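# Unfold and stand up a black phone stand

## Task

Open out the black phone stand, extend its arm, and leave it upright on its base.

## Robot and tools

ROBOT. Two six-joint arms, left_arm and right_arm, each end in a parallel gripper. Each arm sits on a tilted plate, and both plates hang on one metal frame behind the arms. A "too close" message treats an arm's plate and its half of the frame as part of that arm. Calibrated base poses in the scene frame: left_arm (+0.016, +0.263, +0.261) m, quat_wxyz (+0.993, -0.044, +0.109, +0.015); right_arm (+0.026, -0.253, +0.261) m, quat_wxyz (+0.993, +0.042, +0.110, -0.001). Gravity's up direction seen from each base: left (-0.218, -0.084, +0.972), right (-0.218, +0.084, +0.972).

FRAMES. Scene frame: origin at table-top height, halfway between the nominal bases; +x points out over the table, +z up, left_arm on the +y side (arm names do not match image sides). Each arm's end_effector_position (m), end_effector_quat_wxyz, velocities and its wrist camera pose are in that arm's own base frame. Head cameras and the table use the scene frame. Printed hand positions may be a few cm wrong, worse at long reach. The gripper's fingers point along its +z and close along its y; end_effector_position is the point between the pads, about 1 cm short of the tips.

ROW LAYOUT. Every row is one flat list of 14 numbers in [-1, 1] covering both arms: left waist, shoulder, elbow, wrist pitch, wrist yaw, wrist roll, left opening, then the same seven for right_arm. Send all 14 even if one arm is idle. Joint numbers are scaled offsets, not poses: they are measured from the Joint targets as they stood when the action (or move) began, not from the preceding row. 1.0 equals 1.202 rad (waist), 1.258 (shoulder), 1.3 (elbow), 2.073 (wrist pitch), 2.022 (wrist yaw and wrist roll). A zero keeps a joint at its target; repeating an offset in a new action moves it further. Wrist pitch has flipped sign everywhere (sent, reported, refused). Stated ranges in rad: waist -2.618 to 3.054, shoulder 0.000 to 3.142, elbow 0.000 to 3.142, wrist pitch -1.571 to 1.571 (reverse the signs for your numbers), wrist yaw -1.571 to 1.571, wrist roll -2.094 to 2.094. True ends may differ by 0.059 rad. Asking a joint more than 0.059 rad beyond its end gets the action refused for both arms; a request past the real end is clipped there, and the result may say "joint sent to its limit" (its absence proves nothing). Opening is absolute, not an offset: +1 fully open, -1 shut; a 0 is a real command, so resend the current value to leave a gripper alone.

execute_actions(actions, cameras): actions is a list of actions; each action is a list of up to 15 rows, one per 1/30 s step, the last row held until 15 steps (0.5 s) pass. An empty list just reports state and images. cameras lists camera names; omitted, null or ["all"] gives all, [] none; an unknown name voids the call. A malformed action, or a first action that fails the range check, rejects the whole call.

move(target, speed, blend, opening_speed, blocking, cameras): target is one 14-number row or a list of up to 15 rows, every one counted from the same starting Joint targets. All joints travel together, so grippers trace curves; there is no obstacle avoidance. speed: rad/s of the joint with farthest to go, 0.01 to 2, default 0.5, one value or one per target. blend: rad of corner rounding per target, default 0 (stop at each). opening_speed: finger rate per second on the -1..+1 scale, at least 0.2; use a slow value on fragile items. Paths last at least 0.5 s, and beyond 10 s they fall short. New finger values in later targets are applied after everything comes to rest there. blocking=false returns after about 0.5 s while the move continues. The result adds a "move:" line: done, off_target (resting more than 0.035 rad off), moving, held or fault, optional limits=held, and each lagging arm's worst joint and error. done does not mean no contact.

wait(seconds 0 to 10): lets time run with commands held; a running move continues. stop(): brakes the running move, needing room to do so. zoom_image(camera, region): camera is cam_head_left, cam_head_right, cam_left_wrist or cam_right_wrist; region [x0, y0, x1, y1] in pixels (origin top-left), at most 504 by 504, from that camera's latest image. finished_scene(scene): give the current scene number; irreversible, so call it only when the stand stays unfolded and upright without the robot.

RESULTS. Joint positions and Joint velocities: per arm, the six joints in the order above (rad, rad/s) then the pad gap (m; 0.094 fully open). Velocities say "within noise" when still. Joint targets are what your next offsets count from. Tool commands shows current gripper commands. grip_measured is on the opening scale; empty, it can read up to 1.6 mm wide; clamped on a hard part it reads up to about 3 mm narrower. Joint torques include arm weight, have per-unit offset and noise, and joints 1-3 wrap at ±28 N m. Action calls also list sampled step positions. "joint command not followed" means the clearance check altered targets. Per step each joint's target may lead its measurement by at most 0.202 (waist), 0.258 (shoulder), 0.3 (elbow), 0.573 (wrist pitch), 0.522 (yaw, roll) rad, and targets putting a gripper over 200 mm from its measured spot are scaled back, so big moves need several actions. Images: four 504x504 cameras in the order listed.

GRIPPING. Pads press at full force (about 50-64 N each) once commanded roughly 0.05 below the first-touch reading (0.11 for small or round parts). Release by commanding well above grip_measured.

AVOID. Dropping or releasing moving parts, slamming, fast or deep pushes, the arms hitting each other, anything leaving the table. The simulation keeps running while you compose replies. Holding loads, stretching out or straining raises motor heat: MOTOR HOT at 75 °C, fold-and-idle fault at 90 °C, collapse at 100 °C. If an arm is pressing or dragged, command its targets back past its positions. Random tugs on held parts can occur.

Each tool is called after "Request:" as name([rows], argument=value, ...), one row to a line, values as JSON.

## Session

Request:
execute_actions(actions=[])

Scene clock: 0.00 s.
left_arm: end_effector_position=(+0.5092, +0.0744, +0.0311) grip_measured=+1.000 end_effector_quat_wxyz=(+0.244, +0.162, +0.952, +0.084) | right_arm: end_effector_position=(+0.1542, +0.3645, +0.0216) grip_measured=+1.000 end_effector_quat_wxyz=(+0.527, -0.529, +0.663, -0.055)
Joint positions: left_arm=[0.139 2.121 1.486 0.414 -0.011 0.48 0.094] | right_arm=[1.498 1.908 0.578 -0.648 0.802 -0.249 0.094]
Joint velocities: within noise
Joint torques (N m): no reading
Heat: left arm: 34 °C; right arm: 35 °C.
Joint targets: left_arm=[0.138 2.117 1.489 0.416 -0.007 0.479] | right_arm=[1.500 1.908 0.580 -0.640 0.805 -0.246]
Tool commands: left_gripper/opening=+1.0 right_gripper/opening=+1.0

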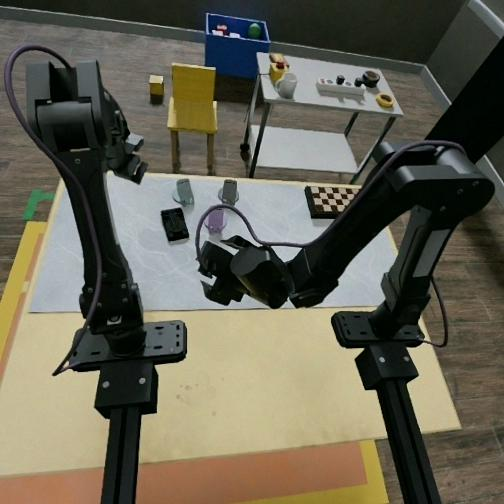

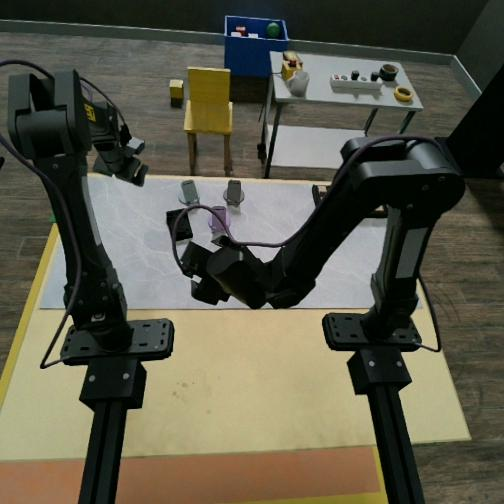

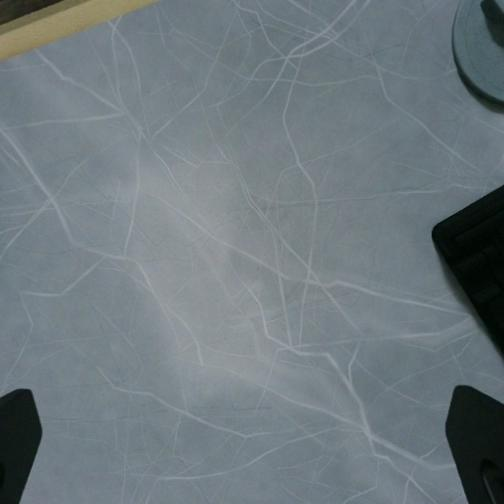

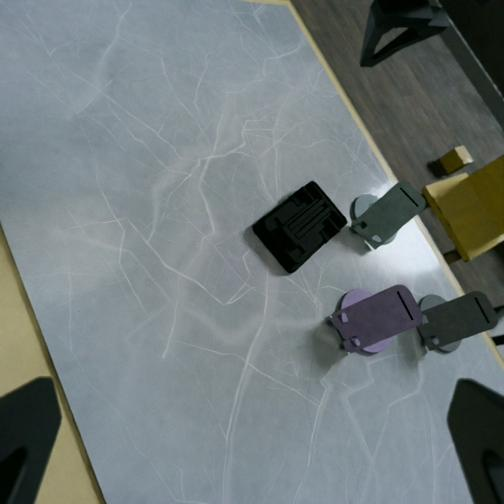

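Request:
move(target=[-0.2616,0.0078,0.2295,0.2957,-0.0565,-0.3027,0.5,-0.998,-0.1653,0.4769,0.7911,-0.3981,0.1217,0.3], speed=0.8)

Scene clock: 15.80 s.
left_arm: end_effector_position=(+0.4548, -0.0562, +0.0727) grip_measured=+0.502 end_effector_quat_wxyz=(+0.107, +0.015, +0.993, +0.041) | right_arm: end_effector_position=(+0.2979, +0.0910, +0.0567) grip_measured=+0.303 end_effector_quat_wxyz=(+0.023, -0.152, +0.988, -0.003)
Joint positions: left_arm=[-0.169 2.121 1.767 1.017 -0.113 -0.127 0.071] | right_arm=[0.3 1.721 1.18 0.985 0.012 -0.005 0.061]
Joint velocities: within noise
Joint torques (N m): left_arm=[-2.06 -13.42 6.83 -0.11 -0.1 -0.07] | right_arm=[1.02 -9.61 7.92 0.35 -0.2 0.06]
Heat: left arm: 38 °C; right arm: 37 °C.
Joint targets: left_arm=[-0.177 2.127 1.788 1.030 -0.122 -0.133] | right_arm=[0.300 1.700 1.200 1.000 0.000 0.000]
move: done

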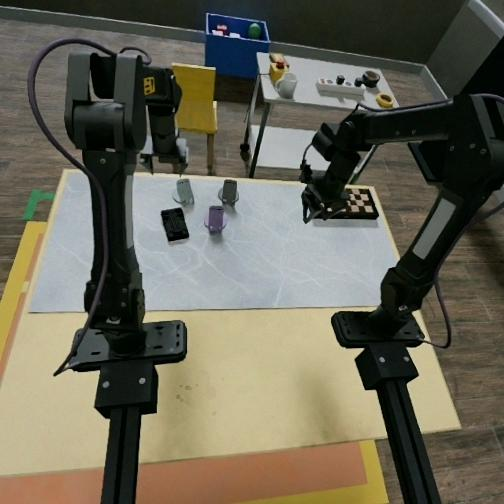

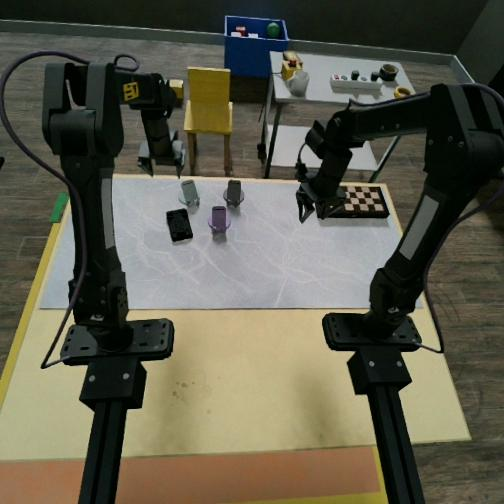

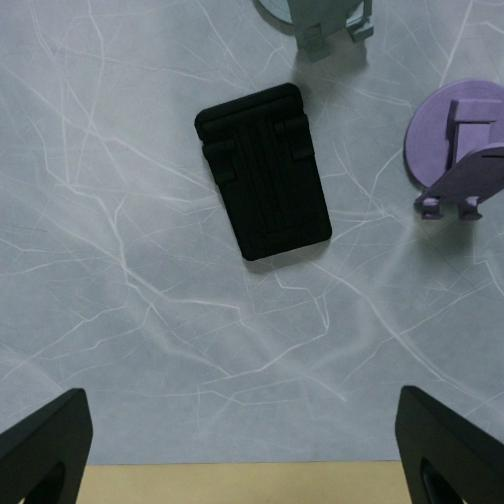

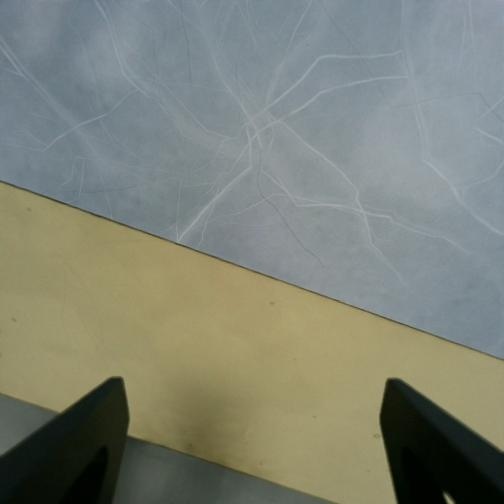

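Request:
zoom_image(camera="cam_left_wrist", region=[170, 60, 370, 280])

Scaled by 2.291 from the camera's 504x504 image, which has a finer 720x720 frame.

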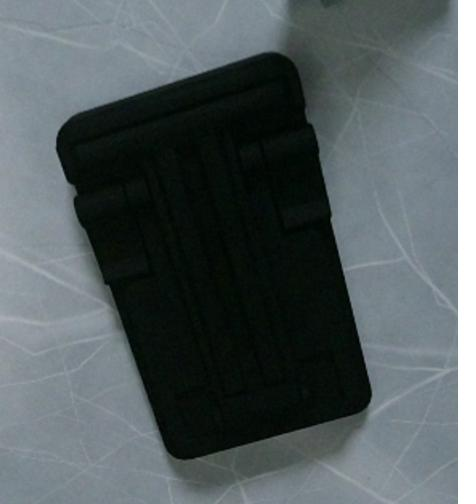

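Request:
move(target=[0.0013,0.1064,-0.2334,-0.2113,0,-0.1167,1.0,0,0,0,0,0,0,0.3], speed=0.6, cameras=["cam_left_wrist"])

Scene clock: 69.37 s.
left_arm: end_effector_position=(+0.4539, -0.0559, -0.0396) grip_measured=+0.998 end_effector_quat_wxyz=(+0.118, -0.102, +0.987, +0.026) | right_arm: end_effector_position=(+0.2977, +0.0910, +0.0567) grip_measured=+0.303 end_effector_quat_wxyz=(+0.023, -0.152, +0.988, -0.003)
Joint positions: left_arm=[-0.169 2.242 1.491 0.605 -0.113 -0.362 0.094] | right_arm=[0.3 1.721 1.18 0.986 0.012 -0.005 0.061]
Joint velocities: within noise
Joint torques (N m): left_arm=[-1.88 -12.19 3.82 -0.4 -0.05 -0.06] | right_arm=[0.98 -9.44 7.73 0.32 -0.23 0.01]
Heat: left arm: 42 °C; right arm: 44 °C.
Joint targets: left_arm=[-0.175 2.261 1.485 0.591 -0.122 -0.369] | right_arm=[0.300 1.700 1.200 1.000 0.000 0.000]
move: done
Images, in order (width x height): cam_left_wrist 504x504.

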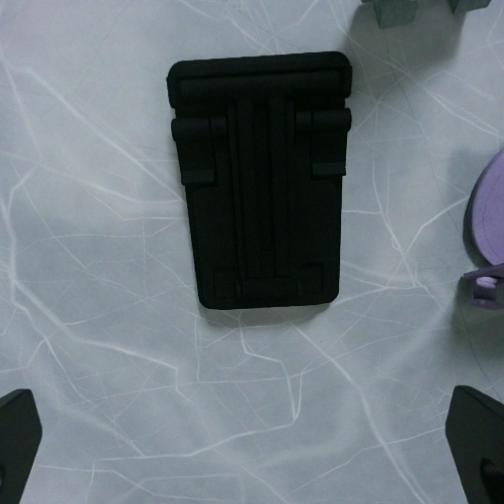

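Request:
move(target=[0.0065,0.2474,0.0657,-0.1088,0.0013,-0.0213,1.0,0,0,0,0,0,0,0.3], speed=0.35, cameras=["cam_left_wrist"])

Scene clock: 89.30 s.
left_arm: end_effector_position=(+0.4679, -0.0583, -0.1498) grip_measured=+0.998 end_effector_quat_wxyz=(+0.110, -0.123, +0.986, +0.026) | right_arm: end_effector_position=(+0.2977, +0.0911, +0.0567) grip_measured=+0.303 end_effector_quat_wxyz=(+0.023, -0.152, +0.988, -0.003)
Joint positions: left_arm=[-0.169 2.551 1.556 0.379 -0.113 -0.406 0.094] | right_arm=[0.3 1.721 1.18 0.986 0.012 -0.005 0.061]
Joint velocities: within noise
Joint torques (N m): left_arm=[-1.44 -12.49 4.6 -0.35 -0.08 -0.05] | right_arm=[1.06 -9.58 7.87 0.29 -0.21 0.03]
Heat: left arm: 44 °C; right arm: 45 °C.
Joint targets: left_arm=[-0.167 2.572 1.570 0.366 -0.119 -0.412] | right_arm=[0.300 1.700 1.200 1.000 0.000 0.000]
move: done
Images, in order (width x height): cam_left_wrist 504x504.

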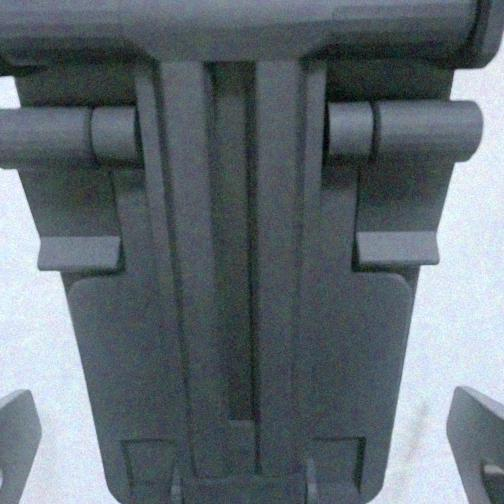

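Request:
move(target=[0,0,0,0,0,0,0.18,0,0,0,0,0,0,0.3], opening_speed=0.8, cameras=["cam_left_wrist"])

Scene clock: 98.57 s.
left_arm: end_effector_position=(+0.4682, -0.0583, -0.1497) grip_measured=+0.313 end_effector_quat_wxyz=(+0.110, -0.123, +0.986, +0.026) | right_arm: end_effector_position=(+0.2977, +0.0911, +0.0567) grip_measured=+0.303 end_effector_quat_wxyz=(+0.023, -0.152, +0.988, -0.003)
Joint positions: left_arm=[-0.169 2.551 1.556 0.378 -0.113 -0.406 0.062] | right_arm=[0.3 1.721 1.18 0.986 0.012 -0.005 0.061]
Joint velocities: within noise
Joint torques (N m): left_arm=[-1.46 -12.77 4.63 -0.31 -0.06 -0.03] | right_arm=[1.05 -9.48 7.91 0.32 -0.23 0.02]
Heat: left arm: 45 °C; right arm: 45 °C.
Joint targets: left_arm=[-0.167 2.572 1.570 0.366 -0.119 -0.412] | right_arm=[0.300 1.700 1.200 1.000 0.000 0.000]
move: done
Images, in order (width x height): cam_left_wrist 504x504.

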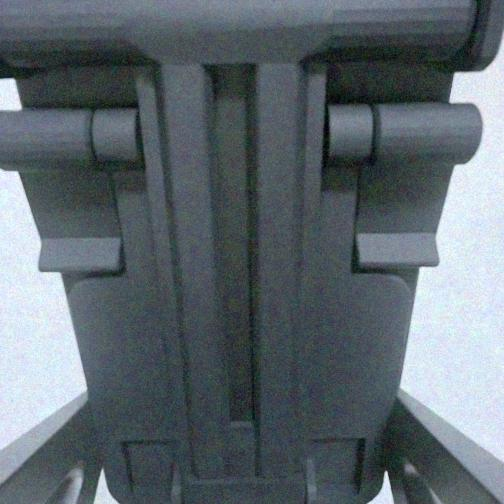

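Request:
move([
  [0,-0.3593,-0.0769,0.1693,0,0,0.18,0,0,0,0,0,0,0.3],
  [-0.4191,-0.3703,-0.2702,0.0947,-0.0414,0.6699,0.18,0,0,0,0,0,0,0.3],
], speed=[0.4,0.6])

Scene clock: 129.60 s.
left_arm: end_effector_position=(+0.3218, -0.2043, -0.0615) grip_measured=+0.313 end_effector_quat_wxyz=(+0.026, +0.710, +0.696, +0.105) | right_arm: end_effector_position=(+0.2977, +0.0911, +0.0567) grip_measured=+0.303 end_effector_quat_wxyz=(+0.023, -0.152, +0.988, -0.003)
Joint positions: left_arm=[-0.662 2.144 1.227 0.573 -0.201 0.936 0.062] | right_arm=[0.3 1.721 1.18 0.986 0.012 -0.005 0.061]
Joint velocities: within noise
Joint torques (N m): left_arm=[-2.95 -15.57 3.38 -0.27 -0.04 0.09] | right_arm=[1.11 -9.54 7.72 0.28 -0.22 0.03]
Heat: left arm: 47 °C; right arm: 45 °C.
Joint targets: left_arm=[-0.671 2.106 1.219 0.562 -0.203 0.943] | right_arm=[0.300 1.700 1.200 1.000 0.000 0.000]
move: off_target (left_arm); left_arm: the shoulder is farthest, 0.038 rad from its target

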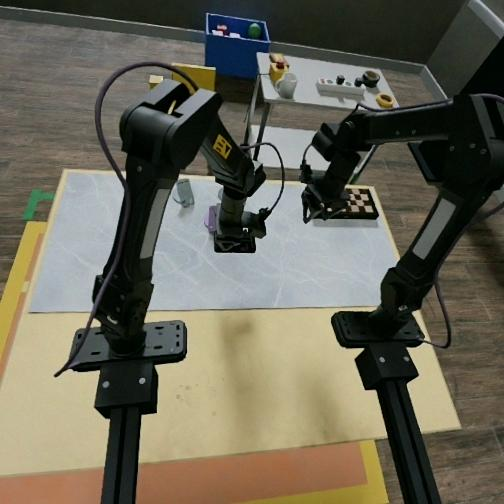

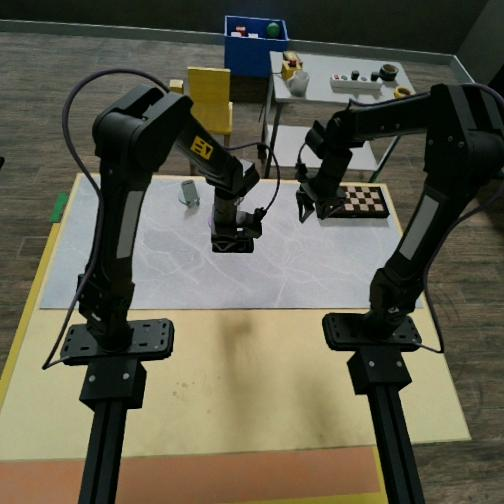

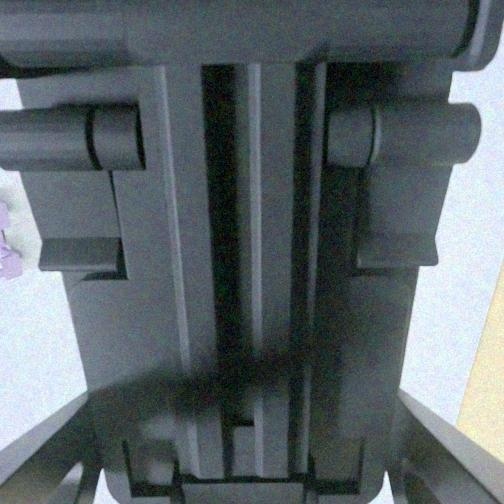

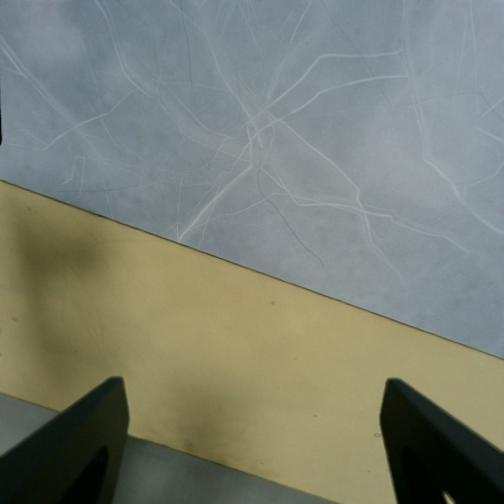

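Request:
move(target=[0,0,0,0,0,0,0.18,-0.2159,0.5562,-0.2152,-0.5943,-0.6447,-0.7240,1.0], speed=0.6)

Scene clock: 147.83 s.
left_arm: end_effector_position=(+0.3221, -0.2044, -0.0615) grip_measured=+0.313 end_effector_quat_wxyz=(+0.027, +0.710, +0.696, +0.105) | right_arm: end_effector_position=(+0.3333, +0.1873, -0.0477) grip_measured=+0.997 end_effector_quat_wxyz=(-0.487, +0.615, -0.507, -0.357)
Joint positions: left_arm=[-0.662 2.144 1.227 0.572 -0.202 0.937 0.062] | right_arm=[0.046 2.372 0.928 -0.223 -1.277 -1.456 0.094]
Joint velocities: within noise
Joint torques (N m): left_arm=[-3 -15.56 3.22 -0.23 -0.05 0.04] | right_arm=[0.66 -7.25 1.1 -0.36 -1.01 -0.15]
Heat: left arm: 46 °C; right arm: 45 °C.
Joint targets: left_arm=[-0.671 2.106 1.219 0.562 -0.203 0.943] | right_arm=[0.040 2.399 0.921 -0.232 -1.304 -1.464]
move: off_target (left_arm); left_arm: the shoulder is farthest, 0.038 rad from its target

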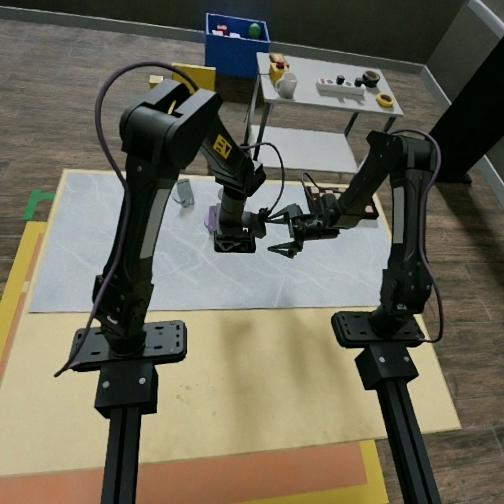

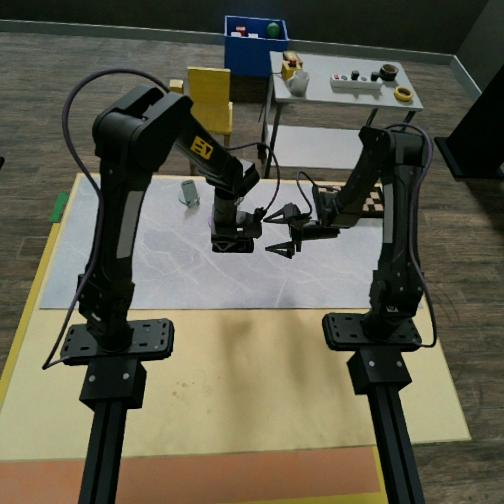

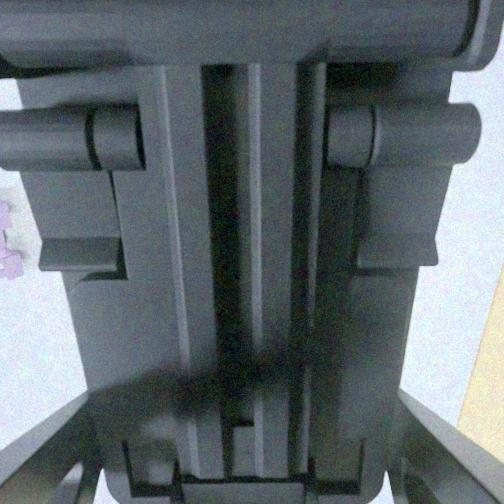

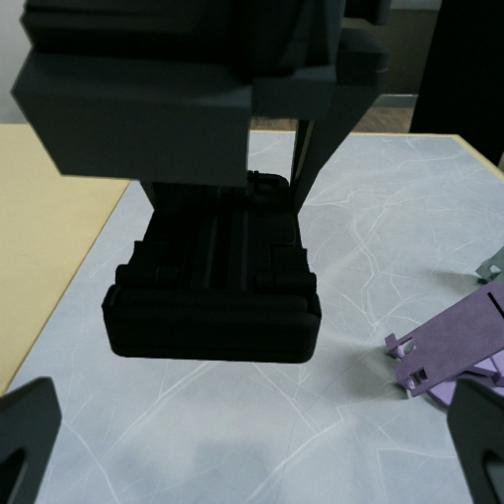

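Request:
move(target=[0.1628,-0.0952,-0.2039,-0.1751,0.2090,0.0955,0.18,0,0,0,0,0,0,1.0], speed=0.4, cameras=["cam_right_wrist"])

Scene clock: 169.00 s.
left_arm: end_effector_position=(+0.3219, -0.2049, -0.0611) grip_measured=+0.313 end_effector_quat_wxyz=(+0.173, +0.719, +0.672, -0.042) | right_arm: end_effector_position=(+0.3334, +0.1873, -0.0475) grip_measured=+0.997 end_effector_quat_wxyz=(-0.487, +0.616, -0.506, -0.356)
Joint positions: left_arm=[-0.48 2.018 0.962 0.211 0.193 1.13 0.062] | right_arm=[0.046 2.372 0.928 -0.225 -1.278 -1.457 0.094]
Joint velocities: within noise
Joint torques (N m): left_arm=[-1.32 -13.79 2.97 -0.62 0.49 0.07] | right_arm=[0.49 -7.23 1.1 -0.37 -1 -0.12]
Heat: left arm: 45 °C; right arm: 42 °C.
Joint targets: left_arm=[-0.475 1.986 0.954 0.199 0.220 1.136] | right_arm=[0.040 2.399 0.921 -0.232 -1.304 -1.464]
move: done
Images, in order (width x height): cam_right_wrist 504x504.

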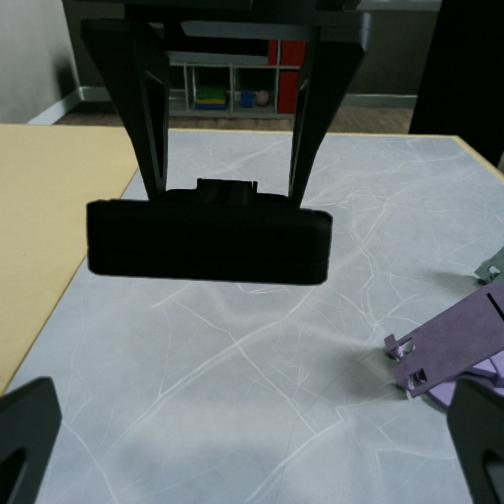

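Request:
move([
  [0,0,0,0,0,0,0.18,0.0585,-0.0265,-0.0924,-0.1465,0.0150,0.1375,1.0],
], speed=0.3, cameras=["cam_right_wrist"])

Scene clock: 188.07 s.
left_arm: end_effector_position=(+0.3220, -0.2052, -0.0610) grip_measured=+0.313 end_effector_quat_wxyz=(+0.174, +0.719, +0.671, -0.043) | right_arm: end_effector_position=(+0.3152, +0.2045, -0.0484) grip_measured=+0.997 end_effector_quat_wxyz=(-0.479, +0.594, -0.525, -0.378)
Joint positions: left_arm=[-0.48 2.018 0.962 0.21 0.194 1.131 0.062] | right_arm=[0.102 2.372 0.809 -0.529 -1.268 -1.192 0.094]
Joint velocities: within noise
Joint torques (N m): left_arm=[-1.33 -13.78 2.89 -0.62 0.44 0.1] | right_arm=[1.83 -9.17 0.58 -0.65 -0.69 -0.02]
Heat: left arm: 48 °C; right arm: 42 °C.
Joint targets: left_arm=[-0.475 1.986 0.954 0.199 0.220 1.136] | right_arm=[0.111 2.366 0.800 -0.536 -1.273 -1.185]
move: done
Images, in order (width x height): cam_right_wrist 504x504.

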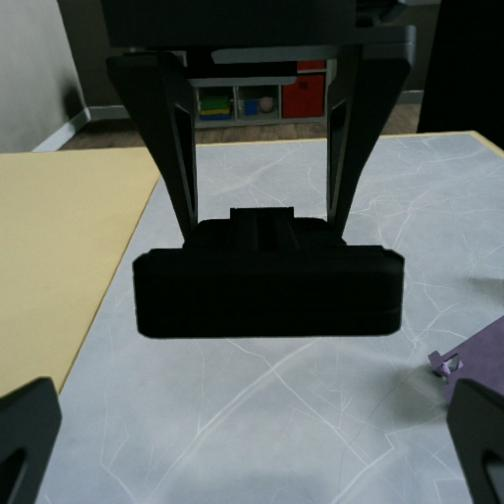

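Request:
move(target=[0,0,0,0,0,0,0.18,0.1414,0.0484,0.0007,-0.1981,0.0560,0.1835,1.0], speed=0.2, cameras=["cam_right_wrist","cam_left_wrist"])

Scene clock: 202.17 s.
left_arm: end_effector_position=(+0.3221, -0.2053, -0.0610) grip_measured=+0.313 end_effector_quat_wxyz=(+0.174, +0.719, +0.671, -0.043) | right_arm: end_effector_position=(+0.3252, +0.2612, -0.0330) grip_measured=+0.997 end_effector_quat_wxyz=(-0.493, +0.598, -0.512, -0.370)
Joint positions: left_arm=[-0.48 2.018 0.962 0.21 0.194 1.131 0.062] | right_arm=[0.272 2.395 0.809 -0.942 -1.158 -0.822 0.094]
Joint velocities: within noise
Joint torques (N m): left_arm=[-1.51 -13.67 3.17 -0.6 0.44 0.05] | right_arm=[2.14 -6.82 1.09 -1.03 -0.59 0.06]
Heat: left arm: 50 °C; right arm: 43 °C.
Joint targets: left_arm=[-0.475 1.986 0.954 0.199 0.220 1.136] | right_arm=[0.281 2.427 0.801 -0.946 -1.160 -0.815]
move: done
Images, in order (width x height): cam_left_wrist 504x504, cam_right_wrist 504x504.

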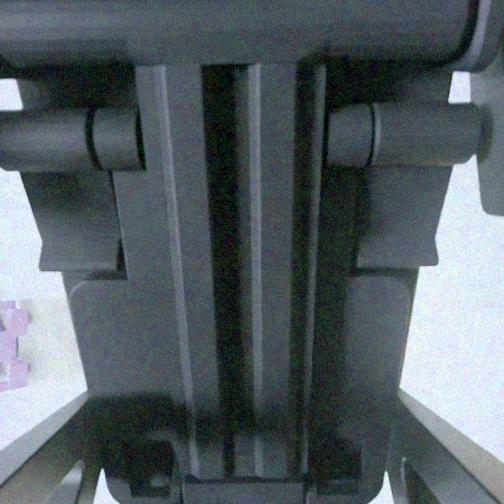

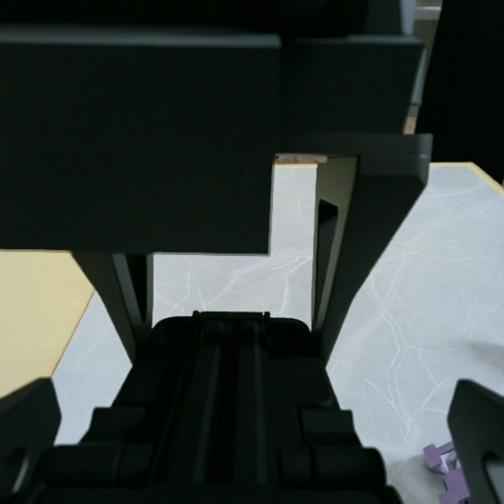

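Request:
move(target=[0,0,0,0,0,0,0.18,-0.002,0.0342,0.0223,0.0150,-0.0074,-0.0050,1.0], speed=0.1, cameras=["cam_right_wrist","cam_left_wrist"])

Scene clock: 218.87 s.
left_arm: end_effector_position=(+0.3221, -0.2053, -0.0610) grip_measured=+0.313 end_effector_quat_wxyz=(+0.174, +0.719, +0.671, -0.043) | right_arm: end_effector_position=(+0.3228, +0.2605, -0.0467) grip_measured=+0.997 end_effector_quat_wxyz=(-0.483, +0.595, -0.521, -0.376)
Joint positions: left_arm=[-0.48 2.018 0.962 0.21 0.194 1.131 0.062] | right_arm=[0.272 2.438 0.822 -0.942 -1.158 -0.821 0.094]
Joint velocities: within noise
Joint torques (N m): left_arm=[-1.28 -13.6 2.91 -0.64 0.48 0.04] | right_arm=[1.91 -6.72 2.37 -0.74 -0.72 -0.07]
Heat: left arm: 51 °C; right arm: 41 °C.
Joint targets: left_arm=[-0.475 1.986 0.954 0.199 0.220 1.136] | right_arm=[0.278 2.470 0.830 -0.915 -1.175 -0.825]
move: done
Images, in order (width x height): cam_left_wrist 504x504, cam_right_wrist 504x504.

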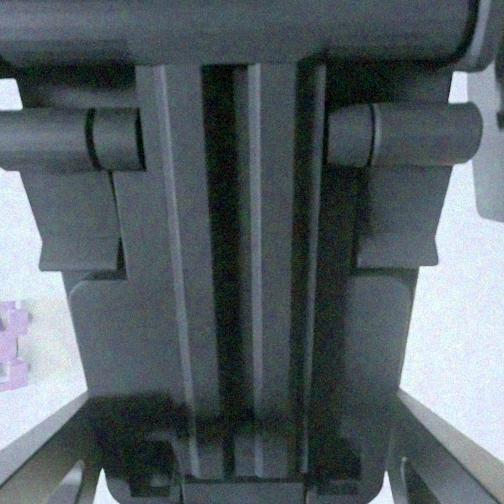

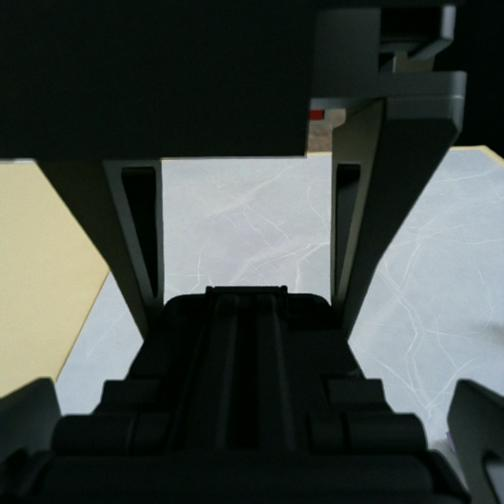

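Request:
move(target=[0,0,0,0,0,0,0.18,0,0,0,0,0,0,0.4], opening_speed=0.5, cameras=["cam_right_wrist","cam_left_wrist"])

Scene clock: 222.20 s.
left_arm: end_effector_position=(+0.3239, -0.2062, -0.0603) grip_measured=+0.313 end_effector_quat_wxyz=(+0.178, +0.719, +0.670, -0.041) | right_arm: end_effector_position=(+0.3219, +0.2606, -0.0467) grip_measured=+0.493 end_effector_quat_wxyz=(-0.482, +0.594, -0.521, -0.379)
Joint positions: left_arm=[-0.48 2.018 0.962 0.201 0.194 1.131 0.062] | right_arm=[0.272 2.438 0.822 -0.938 -1.162 -0.821 0.07]
Joint velocities: within noise
Joint torques (N m): left_arm=[-1.26 -13.79 2.92 -0.56 0.48 0.08] | right_arm=[2.02 -6.79 2.39 -0.77 -0.66 -0.08]
Heat: left arm: 52 °C; right arm: 42 °C.
Joint targets: left_arm=[-0.475 1.986 0.954 0.199 0.220 1.136] | right_arm=[0.278 2.470 0.830 -0.915 -1.175 -0.825]
move: done
Images, in order (width x height): cam_left_wrist 504x504, cam_right_wrist 504x504.

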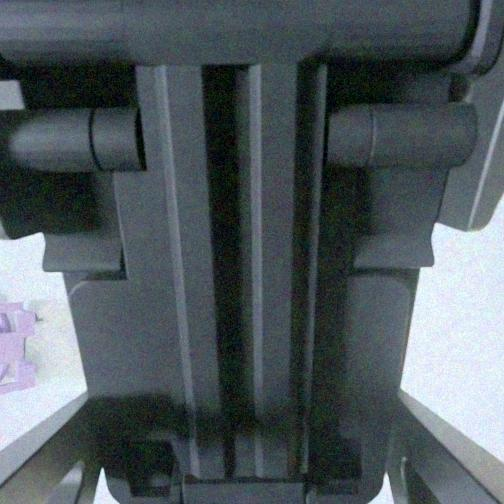

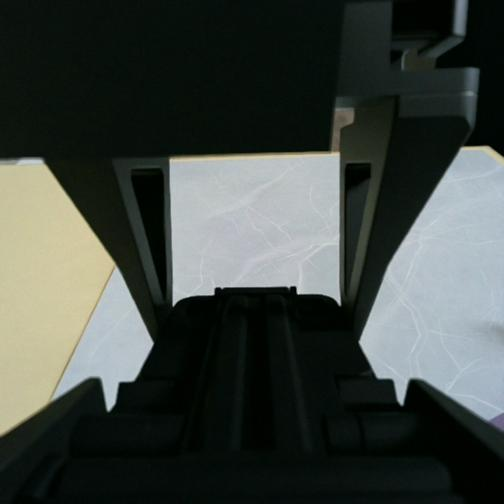

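Request:
move([
  [0,0,0,0,0,0,0.18,0,0,0,0,0,0,0.9],
  [0,0,0,0,0,0,0.18,-0.0491,-0.0541,-0.001,0.0507,-0.0168,-0.0420,0.9],
], speed=0.15, opening_speed=1.0, cameras=["cam_right_wrist","cam_left_wrist"])

Scene clock: 236.87 s.
left_arm: end_effector_position=(+0.3239, -0.2063, -0.0603) grip_measured=+0.313 end_effector_quat_wxyz=(+0.178, +0.719, +0.670, -0.041) | right_arm: end_effector_position=(+0.3238, +0.2449, -0.0494) grip_measured=+0.897 end_effector_quat_wxyz=(-0.478, +0.593, -0.527, -0.377)
Joint positions: left_arm=[-0.48 2.018 0.962 0.201 0.195 1.131 0.062] | right_arm=[0.226 2.424 0.822 -0.839 -1.186 -0.901 0.089]
Joint velocities: within noise
Joint torques (N m): left_arm=[-1.37 -13.63 3.03 -0.56 0.46 0.06] | right_arm=[0.87 -10.66 1.96 -0.63 -0.82 -0.12]
Heat: left arm: 52 °C; right arm: 42 °C.
Joint targets: left_arm=[-0.475 1.986 0.954 0.199 0.220 1.136] | right_arm=[0.220 2.402 0.829 -0.810 -1.209 -0.909]
move: done
Images, in order (width x height): cam_left_wrist 504x504, cam_right_wrist 504x504.

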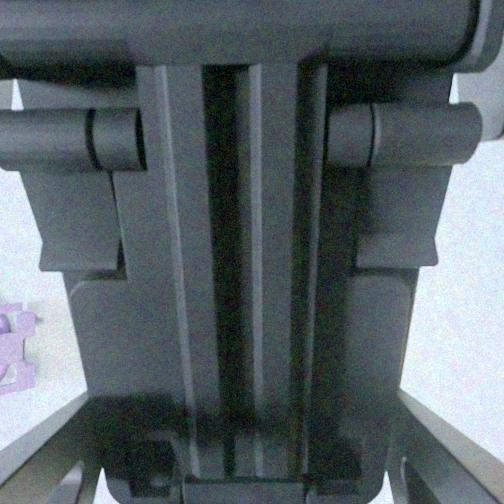

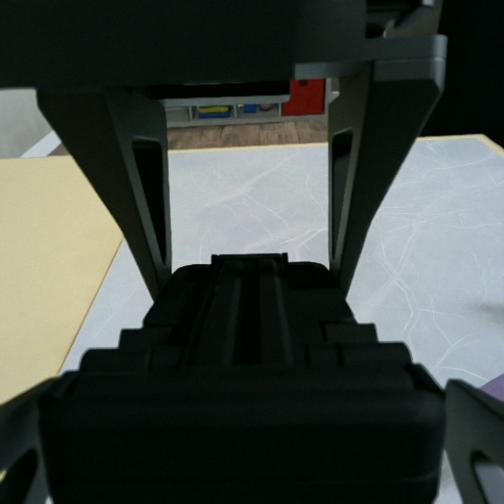

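Request:
move(target=[0,0,0,0,0,0,0.18,0,0,0,0,0,0,0.4], opening_speed=0.5, cameras=["cam_right_wrist","cam_left_wrist"])

Scene clock: 240.80 s.
left_arm: end_effector_position=(+0.3244, -0.2066, -0.0601) grip_measured=+0.313 end_effector_quat_wxyz=(+0.179, +0.719, +0.670, -0.041) | right_arm: end_effector_position=(+0.3224, +0.2449, -0.0496) grip_measured=+0.493 end_effector_quat_wxyz=(-0.476, +0.593, -0.527, -0.380)
Joint positions: left_arm=[-0.48 2.018 0.962 0.198 0.195 1.131 0.062] | right_arm=[0.226 2.424 0.822 -0.831 -1.191 -0.903 0.07]
Joint velocities: within noise
Joint torques (N m): left_arm=[-1.33 -13.7 3.06 -0.53 0.39 0.06] | right_arm=[0.92 -10.71 2.06 -0.69 -0.78 -0.1]
Heat: left arm: 53 °C; right arm: 42 °C.
Joint targets: left_arm=[-0.475 1.986 0.954 0.199 0.220 1.136] | right_arm=[0.220 2.402 0.829 -0.810 -1.209 -0.910]
move: done
Images, in order (width x height): cam_left_wrist 504x504, cam_right_wrist 504x504.

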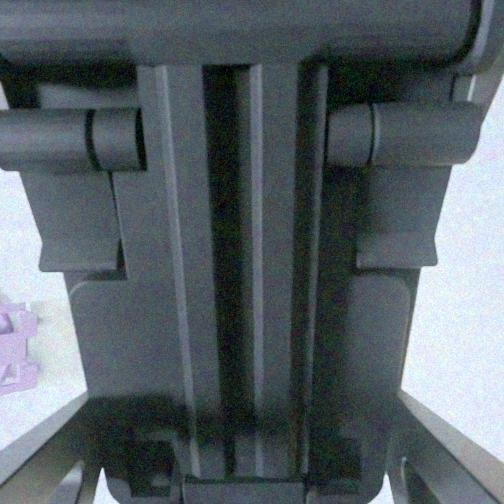

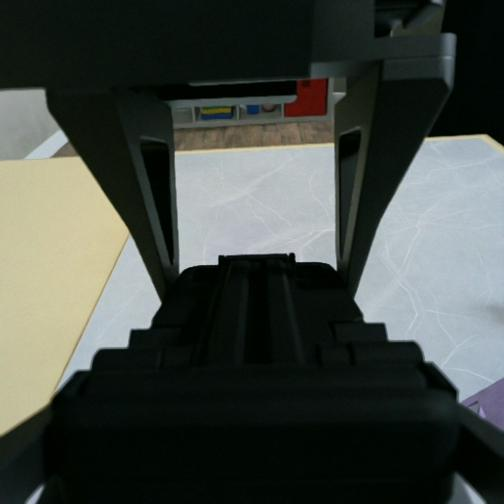

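Request:
move(target=[-0.0050,-0.0942,0.0085,0.0622,-0.001,-0.0025,0.18,0,0,0,0,0,0,0.4], speed=0.1)

Scene clock: 261.77 s.
left_arm: end_effector_position=(+0.3209, -0.2044, -0.0319) grip_measured=+0.313 end_effector_quat_wxyz=(+0.184, +0.714, +0.675, -0.040) | right_arm: end_effector_position=(+0.3213, +0.2488, -0.0311) grip_measured=+0.492 end_effector_quat_wxyz=(-0.488, +0.594, -0.499, -0.400)
Joint positions: left_arm=[-0.48 1.922 0.962 0.284 0.193 1.115 0.062] | right_arm=[0.226 2.4 0.832 -0.841 -1.258 -0.888 0.07]
Joint velocities: within noise
Joint torques (N m): left_arm=[-1.74 -15.46 4.19 -0.12 0.46 0.17] | right_arm=[0.88 -8.88 1.43 -0.61 0.01 -0.29]
Heat: left arm: 53 °C; right arm: 42 °C.
Joint targets: left_arm=[-0.481 1.868 0.965 0.328 0.218 1.131] | right_arm=[0.220 2.402 0.829 -0.810 -1.209 -0.909]
move: off_target (left_arm, right_arm); left_arm: the shoulder is farthest, 0.054 rad from its target; right_arm: the wrist yaw is farthest, 0.049 rad from its target

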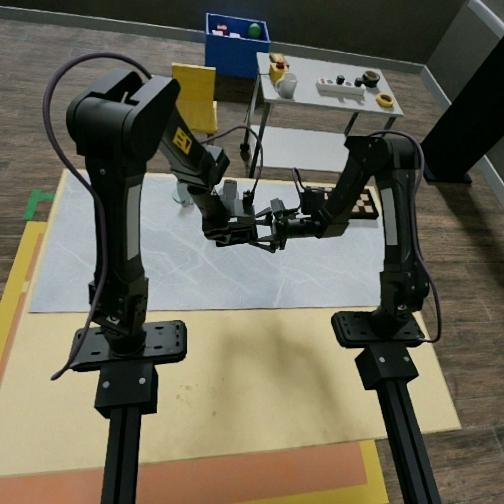

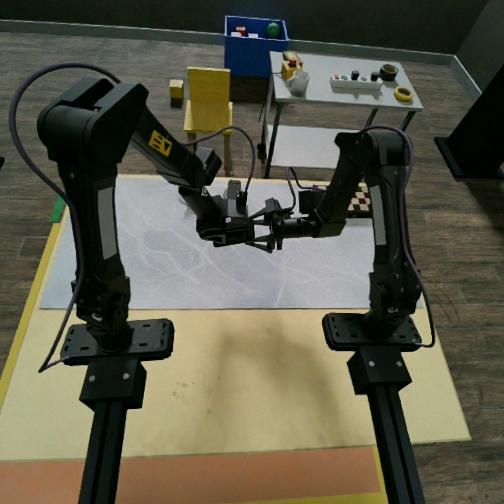

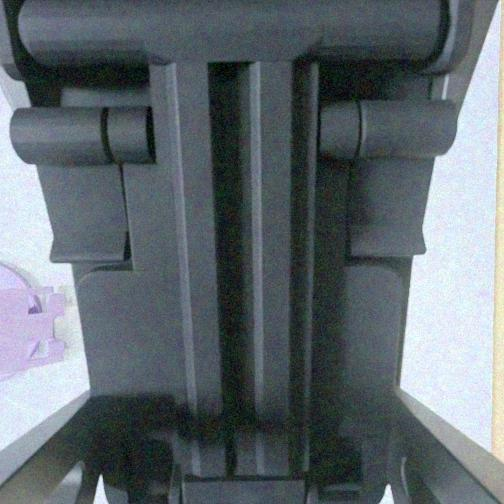

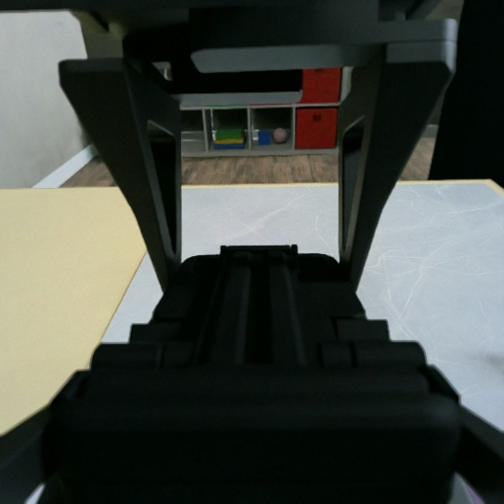

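Request:
move(target=[-0.0875,-0.0094,0.0928,0.0963,-0.0908,-0.0457,0.18,0,0,0,0,0,0,0.4], speed=0.1)

Scene clock: 283.10 s.
left_arm: end_effector_position=(+0.3137, -0.2047, -0.0190) grip_measured=+0.313 end_effector_quat_wxyz=(+0.121, +0.711, +0.693, +0.017) | right_arm: end_effector_position=(+0.3174, +0.2499, -0.0282) grip_measured=+0.491 end_effector_quat_wxyz=(-0.488, +0.595, -0.490, -0.410)
Joint positions: left_arm=[-0.571 1.913 1.059 0.474 0.022 1.023 0.062] | right_arm=[0.227 2.4 0.832 -0.841 -1.284 -0.89 0.07]
Joint velocities: within noise
Joint torques (N m): left_arm=[-3.25 -15.73 6.41 0.15 0.27 0.15] | right_arm=[0.7 -8.94 1.44 -0.62 0.36 -0.21]
Heat: left arm: 54 °C; right arm: 44 °C.
Joint targets: left_arm=[-0.586 1.856 1.085 0.528 0.034 1.039] | right_arm=[0.219 2.402 0.829 -0.810 -1.209 -0.910]
move: off_target (left_arm, right_arm); left_arm: the shoulder is farthest, 0.057 rad from its target; right_arm: the wrist yaw is farthest, 0.075 rad from its target

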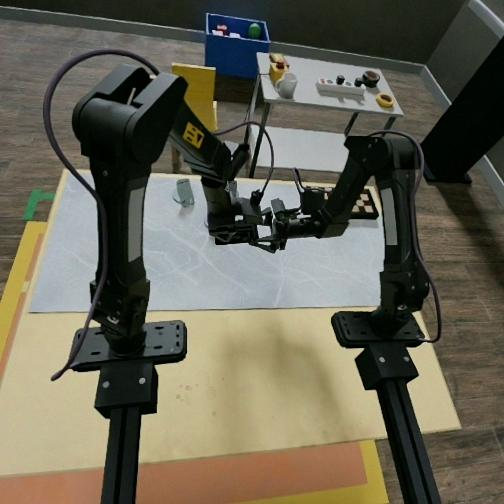

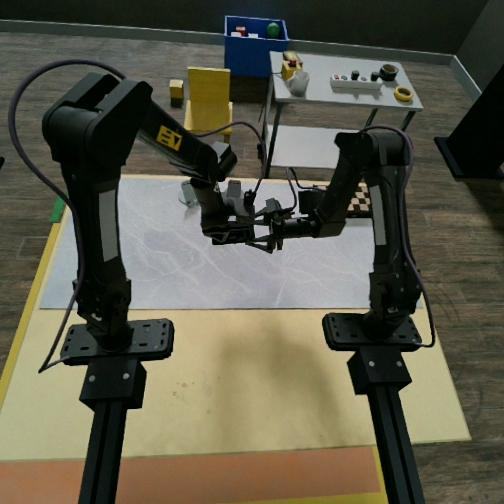

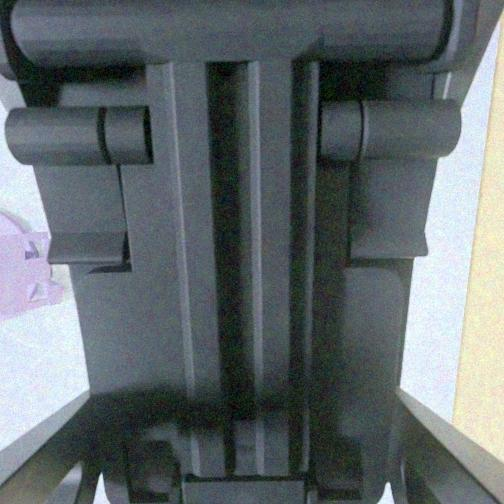

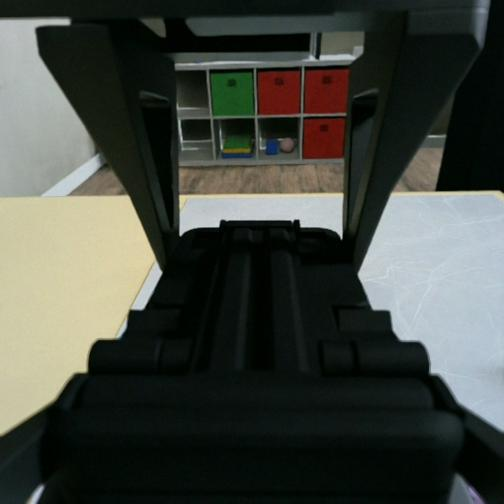

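Request:
move(target=[-0.0076,-0.0270,0.0169,0.0264,-0.001,-0.0045,0.18,0,0,0,0,0,0,0.4], speed=0.1, cameras=["cam_right_wrist"])

Scene clock: 292.87 s.
left_arm: end_effector_position=(+0.3103, -0.2057, -0.0075) grip_measured=+0.312 end_effector_quat_wxyz=(+0.117, +0.710, +0.694, +0.018) | right_arm: end_effector_position=(+0.3159, +0.2504, -0.0247) grip_measured=+0.491 end_effector_quat_wxyz=(-0.491, +0.597, -0.481, -0.414)
Joint positions: left_arm=[-0.581 1.885 1.077 0.526 0.015 1.011 0.062] | right_arm=[0.227 2.398 0.832 -0.849 -1.301 -0.89 0.07]
Joint velocities: within noise
Joint torques (N m): left_arm=[-3.22 -16.31 7.01 0.19 0.28 0.2] | right_arm=[0.72 -8.8 1.47 -0.53 0.53 -0.25]
Heat: left arm: 54 °C; right arm: 45 °C.
Joint targets: left_arm=[-0.595 1.822 1.107 0.583 0.032 1.030] | right_arm=[0.219 2.402 0.829 -0.810 -1.209 -0.910]
move: off_target (left_arm, right_arm); left_arm: the shoulder is farthest, 0.063 rad from its target; right_arm: the wrist yaw is farthest, 0.092 rad from its target
Images, in order (width x height): cam_right_wrist 504x504.

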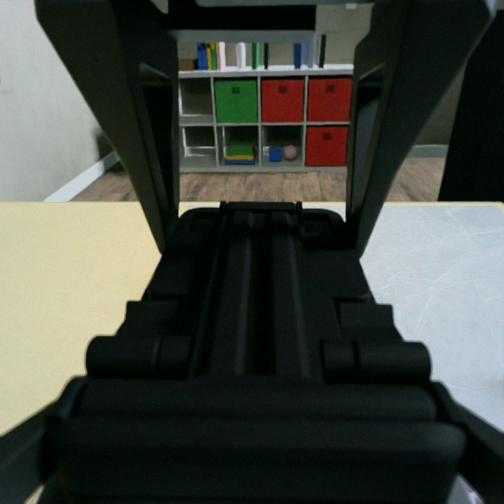

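Request:
move([
  [0,0,0,0,0,0,0.9,0,0,0,0,0,0,0.4],
  [0.0068,-0.1383,0.0912,0.1411,0,0.0025,0.9,0,0,0,0,0,0,0.4],
  [0.2050,-0.3192,0.0678,0.2042,0.1549,0.1088,-0.5,0,0,0,0,0,0,0.4],
  [0.2050,-0.3192,0.0678,0.2042,0.1549,0.1088,-0.5,-0.1167,0.0386,-0.0023,-0.0197,-0.12,-0.0148,0.4],
  [0.5032,0.4052,-0.0686,-0.1276,0.6741,-0.3694,-0.5,-0.1167,0.0386,-0.0023,-0.0197,-0.12,-0.0148,0.4],
], speed=[0.3,0.3,0.7,0.3,0.7], opening_speed=1.0)

Scene clock: 337.60 s.
left_arm: end_effector_position=(+0.3174, -0.1721, -0.0124) grip_measured=-0.498 end_effector_quat_wxyz=(+0.067, +0.088, +0.769, -0.630) | right_arm: end_effector_position=(+0.3300, +0.2050, -0.0198) grip_measured=+0.491 end_effector_quat_wxyz=(+0.523, -0.566, +0.482, +0.417)
Joint positions: left_arm=[0.005 2.317 1.02 0.335 1.372 0.282 0.024] | right_arm=[0.083 2.421 0.832 -0.843 -1.415 -0.932 0.07]
Joint velocities: within noise
Joint torques (N m): left_arm=[-0.75 -9.89 1.76 0.05 0.75 -0.01] | right_arm=[0.81 -6.9 0.88 -0.93 -1 -0.14]
Heat: left arm: 53 °C; right arm: 44 °C.
Joint targets: left_arm=[0.009 2.332 1.018 0.318 1.395 0.283] | right_arm=[0.079 2.450 0.826 -0.851 -1.451 -0.940]
move: off_target (right_arm); right_arm: the wrist yaw is farthest, 0.037 rad from its target

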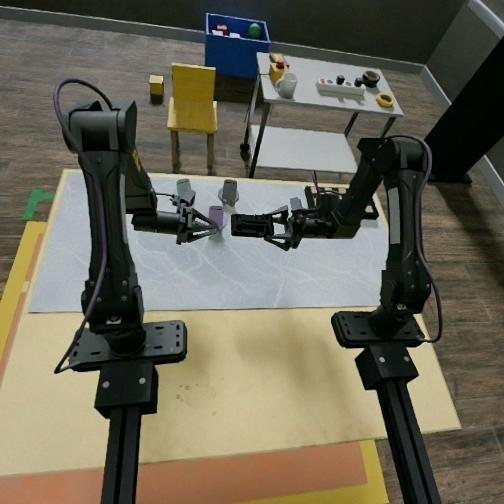

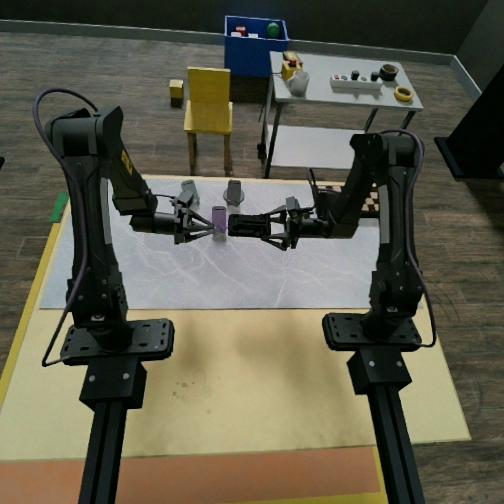

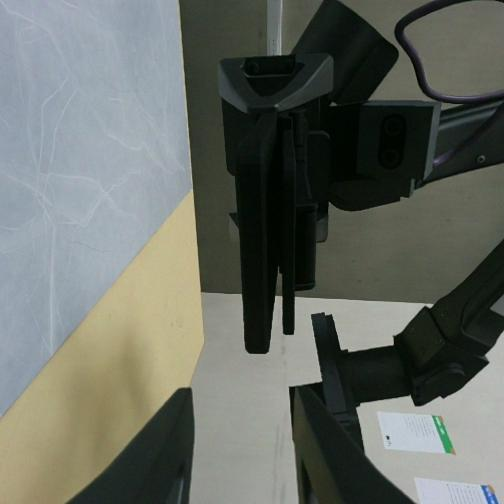

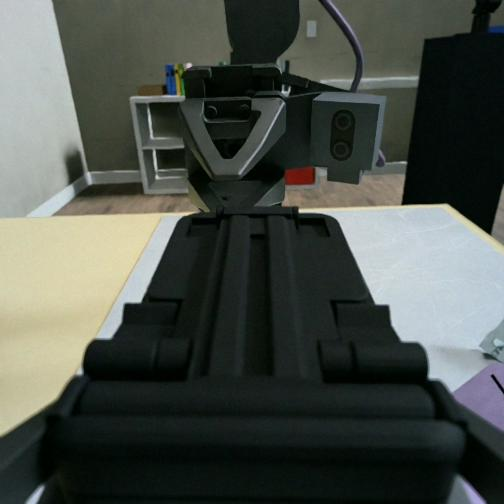

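Request:
zoom_image(camera="cam_left_wrist", region=[170, 50, 380, 380])

Scaled by 1.527 from the camera's 504x504 image, which has a finer 720x720 frame.

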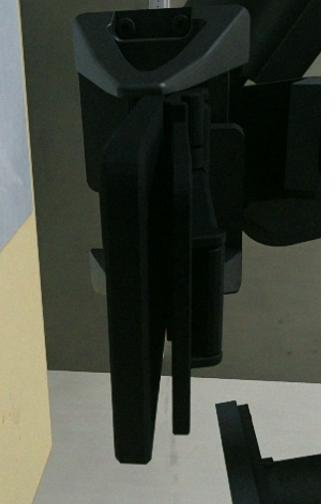

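Request:
zoom_image(camera="cam_left_wrist", region=[220, 180, 340, 370])

Scaled by 2.653 from the camera's 504x504 image, which has a finer 720x720 frame.

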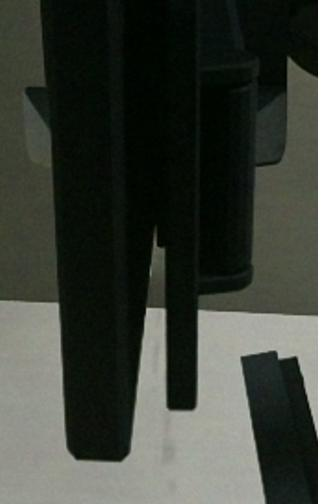

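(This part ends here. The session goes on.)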